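# Move the bone from the tray onto the table

## Task

Lift the bone out of the tray and set it down on the table next to the tray, while the apple, the ball and the root all stay inside the tray.

## Robot and tools

Robot: two arms, left_arm and right_arm, each with six joints and a parallel gripper. Scene frame: origin at table-top height midway between the nominal bases, +x out over the table, +z up, left_arm toward +y. Names do not match image sides. Calibrated bases in the scene frame: left_arm at (+0.028, +0.274, 0) m, yaw quat_wxyz (+1.000, 0, 0, -0.008); right_arm at (-0.011, -0.241, 0) m, quat (+1.000, 0, 0, +0.019). Both bases have +z up. Each arm reports its end_effector_position (metres) and end_effector_quat_wxyz in its own base frame, not the scene frame. That position is the point between the finger pads, just under 1 cm behind the tips. Fingers point along the gripper's +z and close along its y. Reported hand poses may be off by a few cm, more at long reach.

Joint order (used in every row and every per-joint list): shoulder, elbow, waist, wrist pitch, wrist yaw, wrist roll. Nominal ranges in rad: shoulder 0.000 to 3.142, elbow 0.000 to 3.142, waist -2.618 to 3.054, wrist pitch -1.571 to 1.571, wrist yaw -1.571 to 1.571, wrist roll -2.094 to 2.094. Real ends may differ by up to 0.059 rad. Targets beyond a stated end by more than 0.059 rad (and beyond the current angle) get the call refused; targets past a real end are clipped, sometimes reported as "joint sent to its limit".

A row is always one flat list of 14 numbers covering both arms: left_arm's six joint angles then its opening, then right_arm's six angles then its opening. Joint numbers are absolute target angles in radians (same scale as Joint positions), not offsets. Opening runs -1 (closed, 0 mm gap) to +1 (fully open, about 87 mm); 0.5 is about 69 mm, 0 about 43 mm, -0.5 about 18 mm. To hold something, command roughly 0.04 below the grip_measured value at first contact for a firm grip; less for lighter. To leave an arm or gripper unchanged, resend its current Joint targets and opening; a 0 is a real command.

Tools:
- execute_actions(actions, cameras): actions is a list of actions; each action is a list of up to 15 rows, one per 1/30 s step; a short action repeats its final row to fill 15 steps. An empty list just returns full state and images. Per step each joint's target is kept within a lead of its measured angle (waist 0.202, shoulder 0.258, elbow 0.3, wrist pitch 0.573, wrist yaw and roll 0.522 rad), and an arm's targets are scaled back if they would shift its gripper more than 200 mm, so big changes need several actions. Results also list joint positions at some steps.
- move(target, speed, blend, opening_speed, blocking, cameras): target is one 14-number row or a list of up to 15 rows (absolute angles as above). All joints travel together along paths, so grippers trace curves and nothing is avoided automatically. speed: rad/s of the joint with farthest to travel, 0.01 to 2, default 0.5 (one value or one per target). blend: rad, rounding corners at intermediate targets; 0 stops at each. opening_speed: per second on the -1..+1 scale, at least 0.2. blocking=false returns after about 0.5 s while the move continues; a new move replaces it. Openings in the first row are sent at the start; later rows' openings are applied only after everything comes to rest there. The result adds a "move:" line: done, off_target (resting with a joint over 0.035 rad off), moving, held, or fault, plus limits=held if steps were withheld and the worst joint error per arm. done does not imply contact or no contact.
- wait(seconds 0 to 10, cameras): lets time pass holding last commands; a running move continues.
- stop(cameras): brakes a running move; fast moves need room to stop.
- zoom_image(camera, region): camera is cam_left_wrist or cam_right_wrist; region [x0, y0, x1, y1] pixels, at most 504x504, from that camera's latest image.
- finished_scene(scene): integer number of the current scene; ends it irreversibly. Only call once the bone rests on the table with the other items still in the tray and the robot not holding anything.

Result lines: Joint positions and Joint velocities give per-arm blocks in the joint order above plus the gripper reading (0 closed to 1 open). Joint targets shows what joints are being driven to now (omitted when within 0.005 rad of positions). Tool commands gives current gripper commands. grip_measured is the gripper on the -1..+1 command scale, possibly off by about 1 mm and reading slightly narrow on hard parts. Joint torques follow the joint order, positive toward larger angles, include the arm's weight, and the first three wrap at ±28 N m. "joint command not followed" means a clearance check altered targets. Readings can be offset by friction, gear play and load, especially far out.

Cameras: cam_left_wrist (672x504) and cam_right_wrist (672x504), both on the wrists; their calibration (K, distortion, T_world_to_cam relative to the carrying arm's base) is given and may be slightly off.

Cautions: don't let the bone fall or be released while moving; don't slam, hit hard or press hard, especially arm against arm, which can fail the scene. Nothing may end up off the table. Avoid long holds with outstretched arms or pushing at unreachable poses: motors heat, a MOTOR HOT line appears at 75 °C, at 90 °C the arm folds and stops working, at 100 °C it goes limp. Occasional outside tugs on held parts or pushes on loose objects may occur. Move smoothly and do not disturb the apple, ball or root.

Each tool is called after ">>>" in YAML: its name, and indented under it one key for each argument.

## Session

>>> execute_actions:
  actions: []

Scene clock: 0.00 s.
left_arm: end_effector_position=(+0.3928, +0.0192, +0.0774) grip_measured=+0.975 end_effector_quat_wxyz=(+0.621, -0.062, +0.779, +0.055) | right_arm: end_effector_position=(+0.3786, -0.0022, +0.0586) grip_measured=+1.000 end_effector_quat_wxyz=(+0.600, +0.021, +0.798, -0.049)
Joint names: [shoulder, elbow, waist, wrist pitch, wrist yaw, wrist roll]
Joint positions: left_arm=[1.543 0.363 -0.036 0.952 -0.199 -0.037 0.988] | right_arm=[1.541 0.318 0.076 0.941 0.176 -0.004 1]
Joint velocities: within noise
Joint torques (N m): no reading
Heat: left arm: 31 °C; right arm: 31 °C.
Joint targets: left_arm=[1.535 0.372 -0.036 0.961 -0.199 -0.037] | right_arm=[1.537 0.323 0.076 0.941 0.176 -0.004]
Tool commands: left_gripper/opening=+1.0 right_gripper/opening=+1.0

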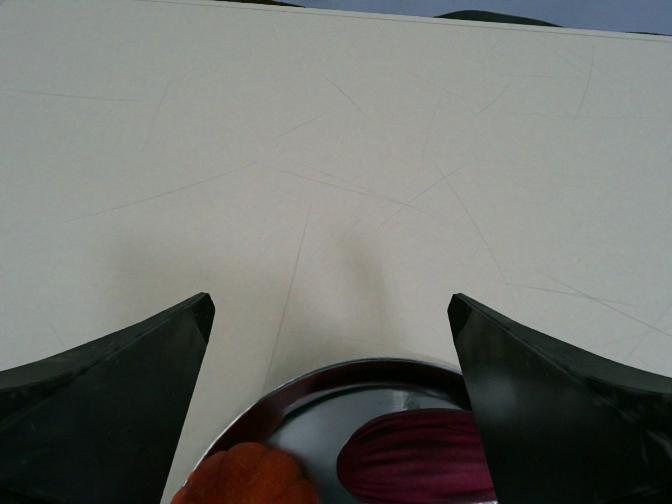

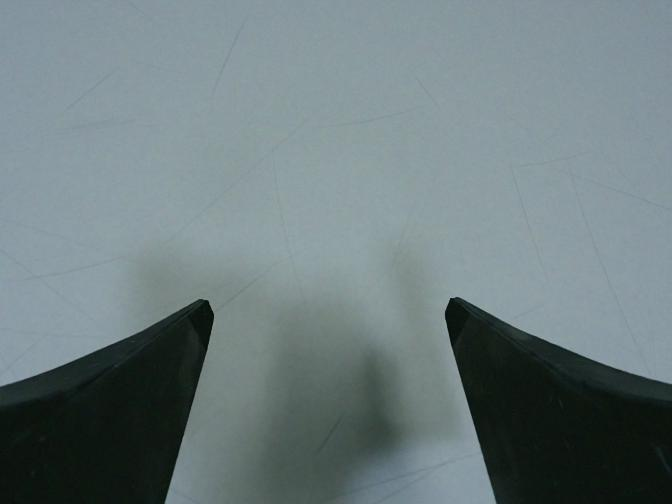

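>>> move:
  target: [1.1, 1.1, 0.0, -0.8, 0.0, 0.0, 1.0, 1.537, 0.323, 0.076, 0.941, 0.176, -0.004, 1.0]
  speed: 0.9
  cameras: ["cam_left_wrist"]

Scene clock: 35.40 s.
left_arm: end_effector_position=(+0.2926, -0.0026, +0.1913) grip_measured=+0.975 end_effector_quat_wxyz=(+0.374, +0.000, +0.927, +0.001) | right_arm: end_effector_position=(+0.3786, -0.0022, +0.0586) grip_measured=+1.000 end_effector_quat_wxyz=(+0.600, +0.021, +0.798, -0.049)
Joint positions: left_arm=[1.109 1.068 -0.016 -0.764 -0.013 -0.01 0.988] | right_arm=[1.541 0.318 0.076 0.941 0.176 -0.004 1]
Joint torques (N m): left_arm=[-3.51 11.29 0.85 1.2 0.25 0.05] | right_arm=[-6.26 6.2 0.06 2.03 0.12 -0.03]
Joint targets: left_arm=[1.101 1.099 -0.007 -0.800 0.000 0.000] | right_arm=[1.537 0.323 0.076 0.941 0.176 -0.004]
move: off_target (left_arm); left_arm: the wrist pitch is farthest, 0.036 rad from its target
camera_calibration:
cam_left_wrist: T_world_to_cam=[[-0.00157906, -0.999922, -0.0124061, 0.00182248], [-0.994529, 0.000274493, 0.10446, 0.292068], [-0.104449, 0.0125032, -0.994452, 0.362794], [0, 0, 0, 1]]
Images, in order: cam_left_wrist.

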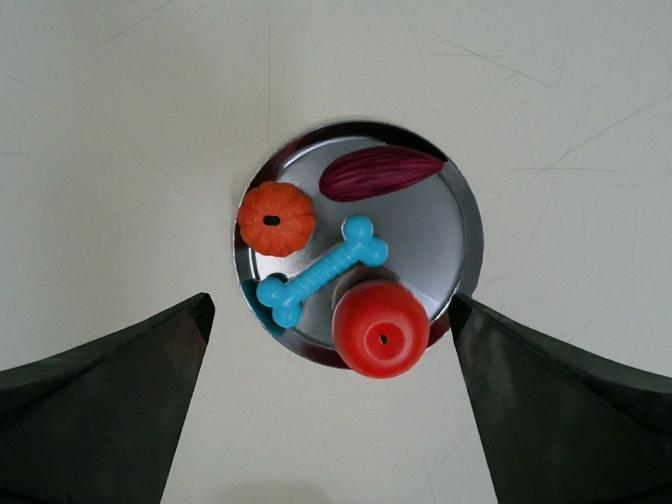

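>>> move:
  target: [1.69, 1.456, 0.082, -1.337, 0.0, 1.02, 0.0, 1.537, 0.323, 0.076, 0.941, 0.176, -0.004, 1.0]
  speed: 0.9
  cameras: ["cam_left_wrist"]

Scene clock: 68.57 s.
left_arm: end_effector_position=(+0.2753, +0.0591, +0.1215) grip_measured=+0.000 end_effector_quat_wxyz=(-0.006, +0.449, +0.893, +0.004) | right_arm: end_effector_position=(+0.3786, -0.0022, +0.0586) grip_measured=+1.000 end_effector_quat_wxyz=(+0.600, +0.021, +0.798, -0.049)
Joint positions: left_arm=[1.687 1.426 0.078 -1.316 -0.012 1.009 0.5] | right_arm=[1.541 0.318 0.076 0.941 0.176 -0.004 1]
Joint torques (N m): left_arm=[-6.22 10.04 0.65 0.11 0.32 0.09] | right_arm=[-6.22 6.17 0.13 2.03 0.1 -0.03]
Heat: left arm: 35 °C; right arm: 36 °C.
Joint targets: left_arm=[1.690 1.457 0.086 -1.337 0.000 1.020] | right_arm=[1.537 0.323 0.076 0.941 0.176 -0.004]
move: done
camera_calibration:
cam_left_wrist: T_world_to_cam=[[-0.807508, -0.589816, -0.00688325, 0.259651], [-0.377801, 0.50821, 0.773944, 0.00105779], [-0.452986, 0.627567, -0.633216, 0.306576], [0, 0, 0, 1]]
Images, in order: cam_left_wrist.

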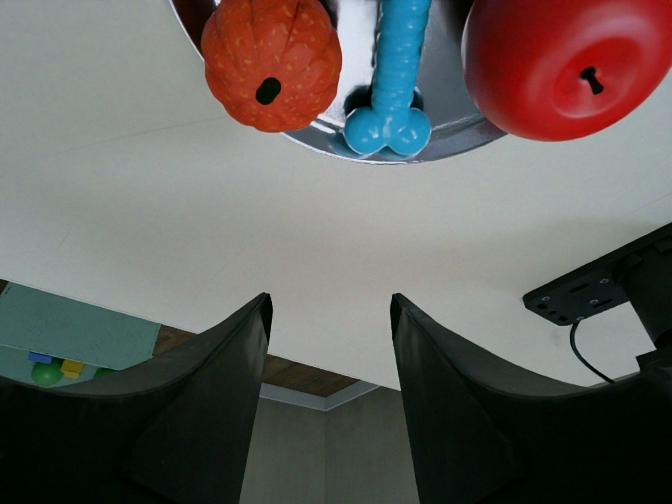

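>>> move:
  target: [1.686, 1.325, -0.058, -1.205, 0.01, 0.88, 0.0, 1.537, 0.323, 0.076, 0.941, 0.176, -0.004, 1.0]
  speed: 0.6
  cameras: ["cam_left_wrist"]

Scene clock: 103.87 s.
left_arm: end_effector_position=(+0.2732, +0.0173, +0.0981) grip_measured=+0.000 end_effector_quat_wxyz=(-0.006, +0.455, +0.890, -0.002) | right_arm: end_effector_position=(+0.3786, -0.0022, +0.0586) grip_measured=+1.000 end_effector_quat_wxyz=(+0.600, +0.021, +0.798, -0.049)
Joint positions: left_arm=[1.687 1.334 -0.055 -1.23 0 0.89 0.5] | right_arm=[1.541 0.318 0.076 0.941 0.176 -0.004 1]
Joint torques (N m): left_arm=[-6.34 6.01 -0.08 0.63 0.27 -0.12] | right_arm=[-6.27 6.19 0.13 2.03 0.09 -0.04]
Joint targets: left_arm=[1.686 1.326 -0.058 -1.205 0.010 0.880] | right_arm=[1.537 0.323 0.076 0.941 0.176 -0.004]
move: done
camera_calibration:
cam_left_wrist: T_world_to_cam=[[-0.815663, -0.578511, 0.00424571, 0.234093], [-0.366224, 0.522006, 0.770318, 0.036557], [-0.447854, 0.626765, -0.637646, 0.316086], [0, 0, 0, 1]]
Images, in order: cam_left_wrist.

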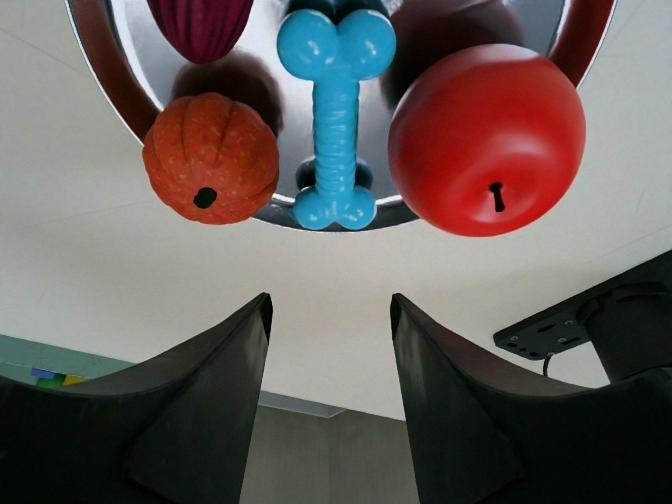

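>>> move:
  target: [1.441, 1.005, 0.467, -1.054, 0.517, 1.41, 0.45, 1.537, 0.323, 0.076, 0.941, 0.176, -0.004, 1.0]
  speed: 0.6
  cameras: ["cam_left_wrist"]

Scene clock: 186.63 s.
left_arm: end_effector_position=(+0.2368, +0.0684, +0.0764) grip_measured=+0.450 end_effector_quat_wxyz=(+0.209, +0.439, +0.865, -0.127) | right_arm: end_effector_position=(+0.3786, -0.0022, +0.0586) grip_measured=+1.000 end_effector_quat_wxyz=(+0.600, +0.021, +0.798, -0.049)
Joint positions: left_arm=[1.46 1.015 0.472 -1.08 0.493 1.4 0.725] | right_arm=[1.541 0.318 0.076 0.941 0.176 -0.004 1]
Joint torques (N m): left_arm=[-6.32 5.89 0.5 0.67 0.65 0.03] | right_arm=[-6.24 6.17 0.05 2.05 0.11 -0.05]
Joint targets: left_arm=[1.440 1.005 0.477 -1.054 0.517 1.410] | right_arm=[1.537 0.323 0.076 0.941 0.176 -0.004]
move: done
camera_calibration:
cam_left_wrist: T_world_to_cam=[[-0.814699, -0.57927, 0.0266797, 0.232105], [-0.530592, 0.763221, 0.368736, 0.0663954], [-0.23396, 0.286253, -0.929151, 0.248799], [0, 0, 0, 1]]
Images, in order: cam_left_wrist.

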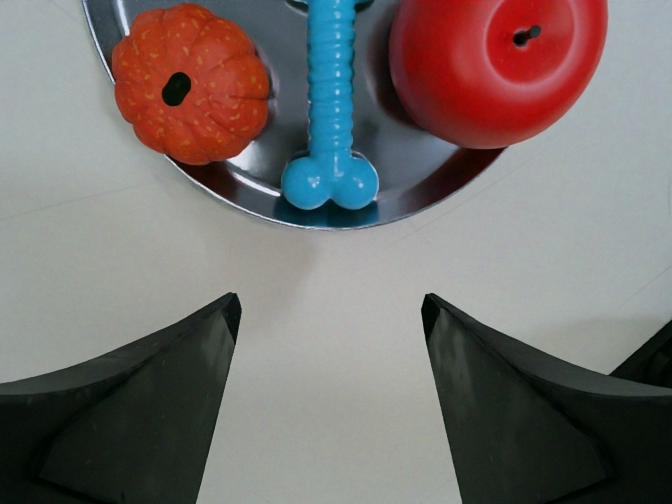

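>>> move:
  target: [1.480, 0.915, 0.397, -0.875, 0.515, 1.335, 0.45, 1.537, 0.323, 0.076, 0.941, 0.176, -0.004, 1.0]
  speed: 0.3
  cameras: ["cam_left_wrist"]

Scene clock: 202.07 s.
left_arm: end_effector_position=(+0.2527, +0.0529, +0.0512) grip_measured=+0.450 end_effector_quat_wxyz=(+0.222, +0.457, +0.854, -0.116) | right_arm: end_effector_position=(+0.3786, -0.0022, +0.0586) grip_measured=+1.000 end_effector_quat_wxyz=(+0.600, +0.021, +0.798, -0.049)
Joint positions: left_arm=[1.477 0.923 0.391 -0.904 0.494 1.345 0.725] | right_arm=[1.541 0.318 0.076 0.941 0.176 -0.004 1]
Joint torques (N m): left_arm=[-4.29 6.06 -0.47 0.8 0.65 -0.12] | right_arm=[-6.23 6.15 0.1 2.03 0.11 -0.03]
Joint targets: left_arm=[1.481 0.915 0.384 -0.875 0.515 1.335] | right_arm=[1.537 0.323 0.076 0.941 0.176 -0.004]
move: done
camera_calibration:
cam_left_wrist: T_world_to_cam=[[-0.833901, -0.551753, -0.0133725, 0.242223], [-0.519264, 0.776127, 0.357761, 0.0929922], [-0.187017, 0.305281, -0.933718, 0.220892], [0, 0, 0, 1]]
Images, in order: cam_left_wrist.

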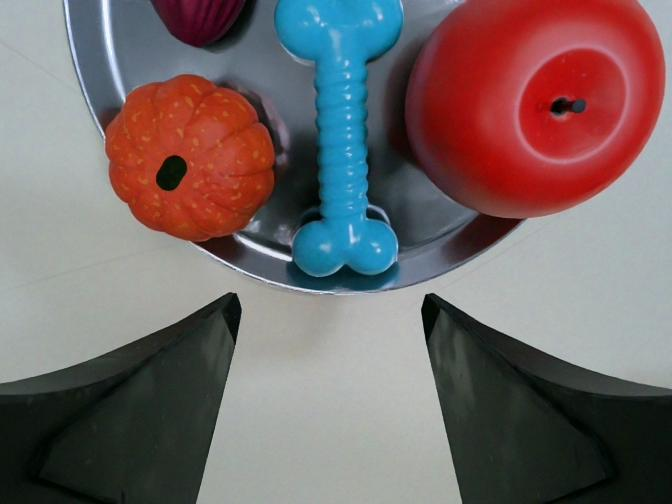

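>>> move:
  target: [1.525, 0.815, 0.334, -0.686, 0.522, 1.248, 0.45, 1.537, 0.323, 0.076, 0.941, 0.176, -0.004, 1.0]
  speed: 0.2
  cameras: ["cam_left_wrist"]

Scene clock: 214.50 s.
left_arm: end_effector_position=(+0.2598, +0.0442, +0.0198) grip_measured=+0.450 end_effector_quat_wxyz=(+0.230, +0.439, +0.861, -0.115) | right_arm: end_effector_position=(+0.3786, -0.0022, +0.0586) grip_measured=+1.000 end_effector_quat_wxyz=(+0.600, +0.021, +0.798, -0.049)
Joint positions: left_arm=[1.52 0.823 0.356 -0.717 0.498 1.258 0.725] | right_arm=[1.541 0.318 0.076 0.941 0.176 -0.004 1]
Joint torques (N m): left_arm=[-4.41 5.76 -0.38 0.94 0.64 -0.15] | right_arm=[-6.17 6.15 0.1 2.04 0.12 -0.04]
Joint targets: left_arm=[1.525 0.815 0.348 -0.686 0.522 1.248] | right_arm=[1.537 0.323 0.076 0.941 0.176 -0.004]
move: done
camera_calibration:
cam_left_wrist: T_world_to_cam=[[-0.811089, -0.584782, -0.0128424, 0.238487], [-0.552722, 0.759068, 0.343967, 0.124299], [-0.191397, 0.286086, -0.938894, 0.197699], [0, 0, 0, 1]]
Images, in order: cam_left_wrist.

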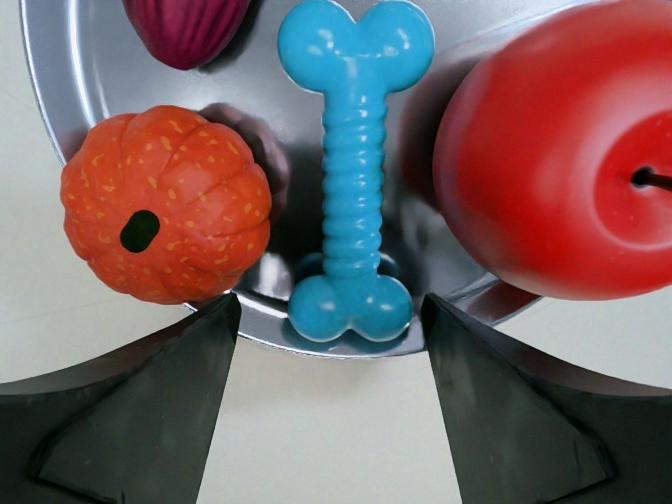

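>>> move:
  target: [1.511, 0.786, 0.344, -0.681, 0.528, 1.272, 0.45, 1.537, 0.323, 0.076, 0.941, 0.176, -0.004, 1.0]
  speed: 0.2
  cameras: ["cam_left_wrist"]

Scene clock: 229.40 s.
left_arm: end_effector_position=(+0.2560, +0.0379, +0.0151) grip_measured=+0.450 end_effector_quat_wxyz=(+0.231, +0.444, +0.857, -0.123) | right_arm: end_effector_position=(+0.3786, -0.0022, +0.0586) grip_measured=+1.000 end_effector_quat_wxyz=(+0.600, +0.021, +0.798, -0.049)
Joint positions: left_arm=[1.518 0.798 0.346 -0.703 0.511 1.264 0.725] | right_arm=[1.541 0.318 0.076 0.941 0.176 -0.004 1]
Joint torques (N m): left_arm=[-5.56 5.12 -0.42 0.79 0.59 0.03] | right_arm=[-6.28 6.2 0.09 2.03 0.11 -0.04]
Joint targets: left_arm=[1.509 0.786 0.339 -0.681 0.528 1.272] | right_arm=[1.537 0.323 0.076 0.941 0.176 -0.004]
move: done
camera_calibration:
cam_left_wrist: T_world_to_cam=[[-0.820276, -0.571961, -0.00273606, 0.233361], [-0.539784, 0.772531, 0.334408, 0.124941], [-0.189155, 0.275784, -0.942424, 0.194154], [0, 0, 0, 1]]
Images, in order: cam_left_wrist.

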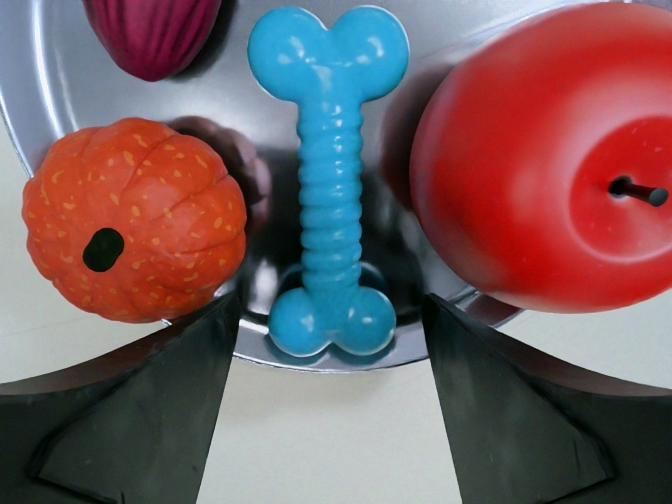

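>>> move:
  target: [1.509, 0.786, 0.339, -0.681, 0.528, 1.272, -0.1, 1.537, 0.323, 0.076, 0.941, 0.176, -0.004, 1.0]
  opening_speed: 0.35
  cameras: ["cam_left_wrist"]

Scene clock: 234.50 s.
left_arm: end_effector_position=(+0.2560, +0.0379, +0.0147) grip_measured=-0.032 end_effector_quat_wxyz=(+0.231, +0.444, +0.857, -0.124) | right_arm: end_effector_position=(+0.3786, -0.0022, +0.0586) grip_measured=+1.000 end_effector_quat_wxyz=(+0.600, +0.021, +0.798, -0.049)
Joint positions: left_arm=[1.52 0.798 0.346 -0.703 0.511 1.264 0.484] | right_arm=[1.541 0.318 0.076 0.941 0.176 -0.004 1]
Joint torques (N m): left_arm=[-5.63 5.26 -0.49 0.84 0.61 0.04] | right_arm=[-6.23 6.15 0.12 2.04 0.11 -0.02]
Joint targets: left_arm=[1.511 0.786 0.339 -0.681 0.528 1.272] | right_arm=[1.537 0.323 0.076 0.941 0.176 -0.004]
move: done
camera_calibration:
cam_left_wrist: T_world_to_cam=[[-0.820467, -0.571691, -0.00181587, 0.233346], [-0.539221, 0.772803, 0.334689, 0.124885], [-0.189936, 0.27558, -0.942327, 0.194026], [0, 0, 0, 1]]
Images, in order: cam_left_wrist.

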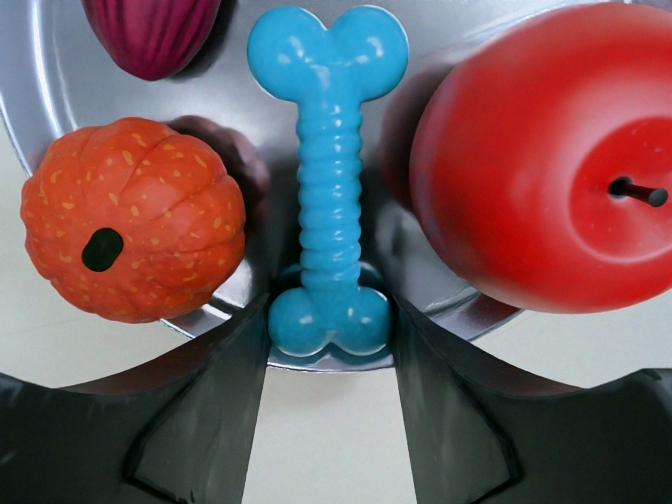

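>>> move:
  target:
    - [1.453, 0.93, 0.339, -0.855, 0.526, 1.272, -0.1, 1.537, 0.323, 0.076, 0.941, 0.176, -0.004, 1.0]
    - [1.411, 1.155, 0.339, -1.125, 0.526, 1.272, -0.1, 1.537, 0.323, 0.076, 0.941, 0.176, -0.004, 1.0]
  speed: 0.3
  blend: 0.03
  cameras: ["cam_left_wrist"]

Scene clock: 251.87 s.
left_arm: end_effector_position=(+0.2640, +0.0408, +0.1131) grip_measured=-0.032 end_effector_quat_wxyz=(+0.236, +0.446, +0.855, -0.118) | right_arm: end_effector_position=(+0.3786, -0.0022, +0.0586) grip_measured=+1.000 end_effector_quat_wxyz=(+0.600, +0.021, +0.798, -0.049)
Joint positions: left_arm=[1.429 1.123 0.346 -1.102 0.511 1.264 0.484] | right_arm=[1.541 0.318 0.076 0.941 0.176 -0.004 1]
Joint torques (N m): left_arm=[-6.38 10.36 -0.47 0.36 0.54 0.04] | right_arm=[-6.3 6.12 0.08 2.04 0.1 -0.04]
Joint targets: left_arm=[1.410 1.155 0.339 -1.125 0.526 1.272] | right_arm=[1.537 0.323 0.076 0.941 0.176 -0.004]
move: done
camera_calibration:
cam_left_wrist: T_world_to_cam=[[-0.820305, -0.571633, -0.0182987, 0.243575], [-0.544559, 0.770875, 0.330463, 0.0960108], [-0.174798, 0.281046, -0.943641, 0.283384], [0, 0, 0, 1]]
Images, in order: cam_left_wrist.

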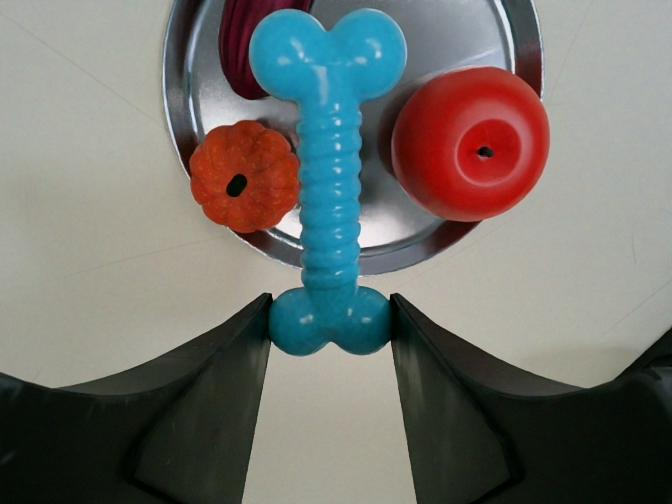

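>>> move:
  target:
    - [1.411, 1.155, 0.94, -1.125, 0.526, 1.272, -0.1, 1.537, 0.323, 0.076, 0.941, 0.176, -0.004, 1.0]
    - [1.48, 0.86, 0.94, -0.78, 0.526, 1.272, -0.1, 1.537, 0.323, 0.076, 0.941, 0.176, -0.004, 1.0]
  speed: [0.5, 0.35]
  blend: 0.05
  cameras: ["cam_left_wrist"]

Scene clock: 260.30 s.
left_arm: end_effector_position=(+0.1913, +0.1749, +0.0389) grip_measured=-0.032 end_effector_quat_wxyz=(+0.257, +0.174, +0.949, -0.051) | right_arm: end_effector_position=(+0.3786, -0.0022, +0.0586) grip_measured=+1.000 end_effector_quat_wxyz=(+0.600, +0.021, +0.798, -0.049)
Joint positions: left_arm=[1.478 0.866 0.94 -0.812 0.512 1.264 0.484] | right_arm=[1.541 0.318 0.076 0.941 0.176 -0.004 1]
Joint torques (N m): left_arm=[-4.42 6.28 0.47 0.94 0.58 0.04] | right_arm=[-6.23 6.15 0.13 2.03 0.11 -0.04]
Joint targets: left_arm=[1.481 0.861 0.945 -0.780 0.526 1.272] | right_arm=[1.537 0.323 0.076 0.941 0.176 -0.004]
move: done
camera_calibration:
cam_left_wrist: T_world_to_cam=[[-0.360341, -0.932819, -0.00153519, 0.233766], [-0.879307, 0.339119, 0.334392, 0.116927], [-0.311407, 0.121845, -0.942433, 0.216938], [0, 0, 0, 1]]
Images, in order: cam_left_wrist.

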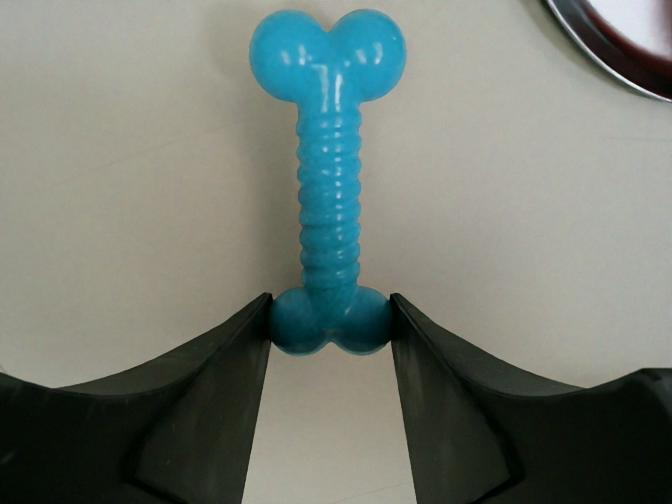

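>>> move:
  target: [1.522, 0.79, 0.945, -0.670, 0.526, 1.272, -0.1, 1.537, 0.323, 0.076, 0.941, 0.176, -0.004, 1.0]
  speed: 0.12
  cameras: ["cam_left_wrist"]

Scene clock: 265.10 s.
left_arm: end_effector_position=(+0.1904, +0.1738, +0.0150) grip_measured=-0.032 end_effector_quat_wxyz=(+0.257, +0.174, +0.949, -0.052) | right_arm: end_effector_position=(+0.3786, -0.0022, +0.0586) grip_measured=+1.000 end_effector_quat_wxyz=(+0.600, +0.021, +0.798, -0.049)
Joint positions: left_arm=[1.517 0.797 0.94 -0.706 0.512 1.264 0.484] | right_arm=[1.541 0.318 0.076 0.941 0.176 -0.004 1]
Joint torques (N m): left_arm=[-4.36 5.85 0.53 0.99 0.59 0.05] | right_arm=[-6.17 6.13 0.13 2.04 0.11 -0.04]
Joint targets: left_arm=[1.521 0.789 0.945 -0.670 0.526 1.272] | right_arm=[1.537 0.323 0.076 0.941 0.176 -0.004]
move: off_target (left_arm); left_arm: the wrist pitch is farthest, 0.036 rad from its target
camera_calibration:
cam_left_wrist: T_world_to_cam=[[-0.360342, -0.93282, -0.000252092, 0.232341], [-0.879045, 0.339478, 0.334717, 0.124469], [-0.312145, 0.120834, -0.942319, 0.194569], [0, 0, 0, 1]]
Images, in order: cam_left_wrist.

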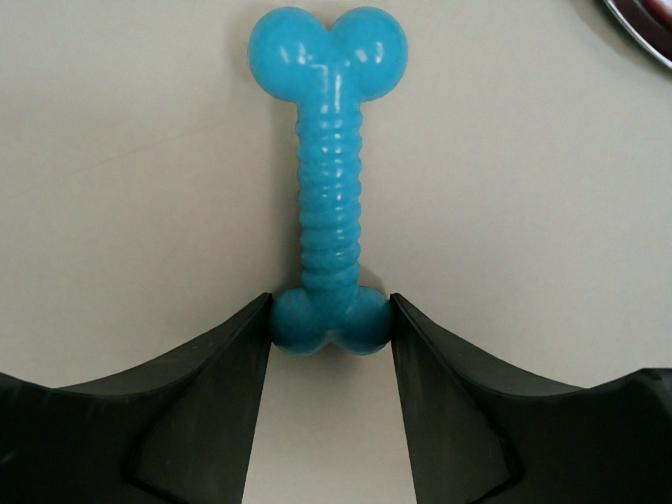

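>>> move:
  target: [1.536, 0.782, 0.945, -0.652, 0.526, 1.272, -0.1, 1.537, 0.323, 0.076, 0.941, 0.176, -0.004, 1.0]
  speed: 0.05
  cameras: ["cam_left_wrist"]

Scene clock: 268.73 s.
left_arm: end_effector_position=(+0.1910, +0.1745, +0.0134) grip_measured=-0.032 end_effector_quat_wxyz=(+0.257, +0.174, +0.949, -0.052) | right_arm: end_effector_position=(+0.3786, -0.0022, +0.0586) grip_measured=+1.000 end_effector_quat_wxyz=(+0.600, +0.021, +0.798, -0.049)
Joint positions: left_arm=[1.524 0.797 0.94 -0.699 0.512 1.264 0.484] | right_arm=[1.541 0.318 0.076 0.941 0.176 -0.004 1]
Joint torques (N m): left_arm=[-3.71 4.98 0.55 1.12 0.57 0.04] | right_arm=[-6.26 6.16 0.14 2.02 0.11 -0.05]
Joint targets: left_arm=[1.537 0.782 0.945 -0.652 0.526 1.272] | right_arm=[1.537 0.323 0.076 0.941 0.176 -0.004]
move: off_target (left_arm); left_arm: the wrist pitch is farthest, 0.047 rad from its target
camera_calibration:
cam_left_wrist: T_world_to_cam=[[-0.360342, -0.93282, 0.000523825, 0.233224], [-0.878886, 0.339695, 0.334913, 0.125169], [-0.312591, 0.120223, -0.942249, 0.193304], [0, 0, 0, 1]]
Images, in order: cam_left_wrist.

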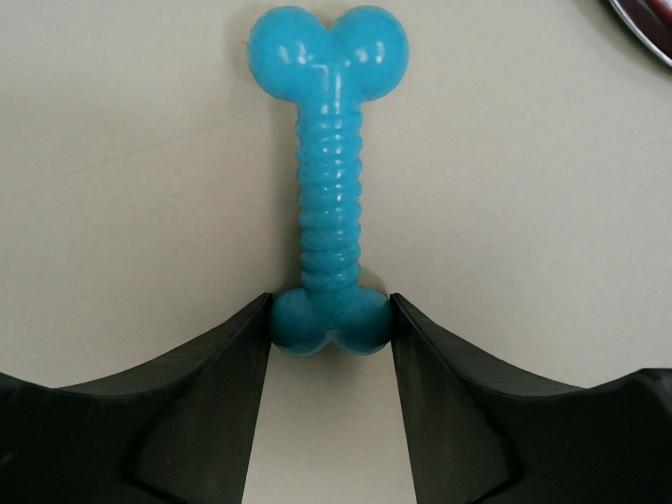

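>>> move:
  target: [1.55, 0.766, 0.945, -0.640, 0.526, 1.272, -0.1, 1.537, 0.323, 0.076, 0.941, 0.176, -0.004, 1.0]
  speed: 0.05
  cameras: ["cam_left_wrist"]

Scene clock: 274.33 s.
left_arm: end_effector_position=(+0.1909, +0.1743, +0.0127) grip_measured=-0.032 end_effector_quat_wxyz=(+0.257, +0.174, +0.949, -0.052) | right_arm: end_effector_position=(+0.3786, -0.0022, +0.0586) grip_measured=+1.000 end_effector_quat_wxyz=(+0.600, +0.021, +0.798, -0.049)
Joint positions: left_arm=[1.524 0.794 0.94 -0.695 0.512 1.264 0.484] | right_arm=[1.541 0.318 0.076 0.941 0.176 -0.004 1]
Joint torques (N m): left_arm=[-2.44 3.63 0.4 1.2 0.58 0.05] | right_arm=[-6.26 6.16 0.12 2.03 0.1 -0.03]
Joint targets: left_arm=[1.550 0.766 0.945 -0.640 0.526 1.272] | right_arm=[1.537 0.323 0.076 0.941 0.176 -0.004]
move: off_target (left_arm); left_arm: the wrist pitch is farthest, 0.055 rad from its target
camera_calibration:
cam_left_wrist: T_world_to_cam=[[-0.360393, -0.932801, -0.0000996922, 0.233045], [-0.879117, 0.339616, 0.334387, 0.125466], [-0.311883, 0.120598, -0.942436, 0.192502], [0, 0, 0, 1]]
Images, in order: cam_left_wrist.

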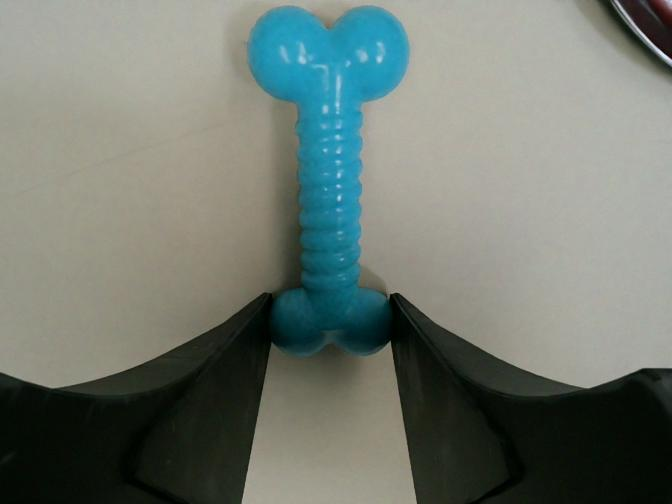

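>>> move:
  target:
    - [1.53, 0.785, 0.945, -0.665, 0.526, 1.272, -0.1, 1.537, 0.323, 0.076, 0.941, 0.176, -0.004, 1.0]
    - [1.53, 0.785, 0.945, -0.665, 0.526, 1.272, 0.45, 1.537, 0.323, 0.076, 0.941, 0.176, -0.004, 1.0]
  speed: 0.1
  opening_speed: 0.3
  cameras: ["cam_left_wrist"]

Scene clock: 280.47 s.
left_arm: end_effector_position=(+0.1937, +0.1719, +0.0135) grip_measured=+0.450 end_effector_quat_wxyz=(+0.263, +0.176, +0.947, -0.056) | right_arm: end_effector_position=(+0.3786, -0.0022, +0.0586) grip_measured=+1.000 end_effector_quat_wxyz=(+0.600, +0.021, +0.798, -0.049)
Joint positions: left_arm=[1.524 0.794 0.936 -0.695 0.527 1.264 0.725] | right_arm=[1.541 0.318 0.076 0.941 0.176 -0.004 1]
Joint torques (N m): left_arm=[-4.27 5.65 0.47 0.94 0.45 0.02] | right_arm=[-6.2 6.16 0.13 2.03 0.11 -0.04]
Joint targets: left_arm=[1.530 0.785 0.940 -0.665 0.526 1.272] | right_arm=[1.537 0.323 0.076 0.941 0.176 -0.004]
move: done
camera_calibration:
cam_left_wrist: T_world_to_cam=[[-0.366651, -0.930352, 0.00360097, 0.23249], [-0.880605, 0.348289, 0.321292, 0.12743], [-0.300169, 0.114631, -0.946973, 0.193182], [0, 0, 0, 1]]
Images, in order: cam_left_wrist.

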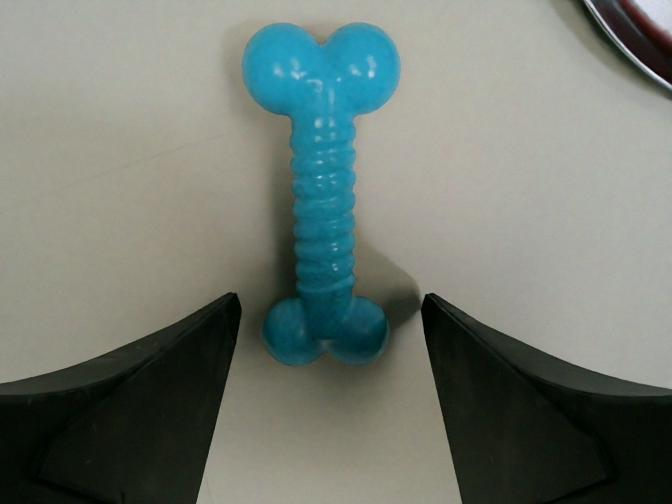

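>>> move:
  target:
    - [1.478, 0.885, 0.945, -0.79, 0.526, 1.272, 0.45, 1.537, 0.323, 0.076, 0.941, 0.176, -0.004, 1.0]
    - [1.4, 1.19, 0.945, -1.13, 0.526, 1.272, 0.45, 1.537, 0.323, 0.076, 0.941, 0.176, -0.004, 1.0]
  speed: [0.25, 0.5]
  blend: 0.03
  cameras: ["cam_left_wrist"]

Scene clock: 287.57 s.
left_arm: end_effector_position=(+0.2044, +0.1865, +0.1290) grip_measured=+0.450 end_effector_quat_wxyz=(+0.278, +0.185, +0.942, -0.024) | right_arm: end_effector_position=(+0.3786, -0.0022, +0.0586) grip_measured=+1.000 end_effector_quat_wxyz=(+0.600, +0.021, +0.798, -0.049)
Joint positions: left_arm=[1.414 1.163 0.936 -1.104 0.527 1.264 0.725] | right_arm=[1.541 0.318 0.076 0.941 0.176 -0.004 1]
Joint torques (N m): left_arm=[-5.79 9.98 0.92 0.4 0.43 0.03] | right_arm=[-6.26 6.15 0.09 2.05 0.11 -0.04]
Joint targets: left_arm=[1.400 1.190 0.945 -1.130 0.526 1.272] | right_arm=[1.537 0.323 0.076 0.941 0.176 -0.004]
move: done
camera_calibration:
cam_left_wrist: T_world_to_cam=[[-0.365335, -0.928567, -0.065521, 0.257962], [-0.893872, 0.330294, 0.303147, 0.103127], [-0.259851, 0.169318, -0.950689, 0.286178], [0, 0, 0, 1]]
Images, in order: cam_left_wrist.

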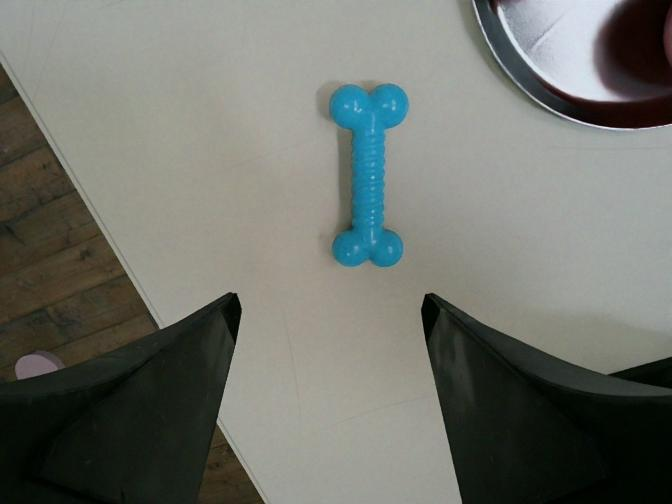

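>>> finished_scene:
  scene: 1

The scene is finished: the task was done.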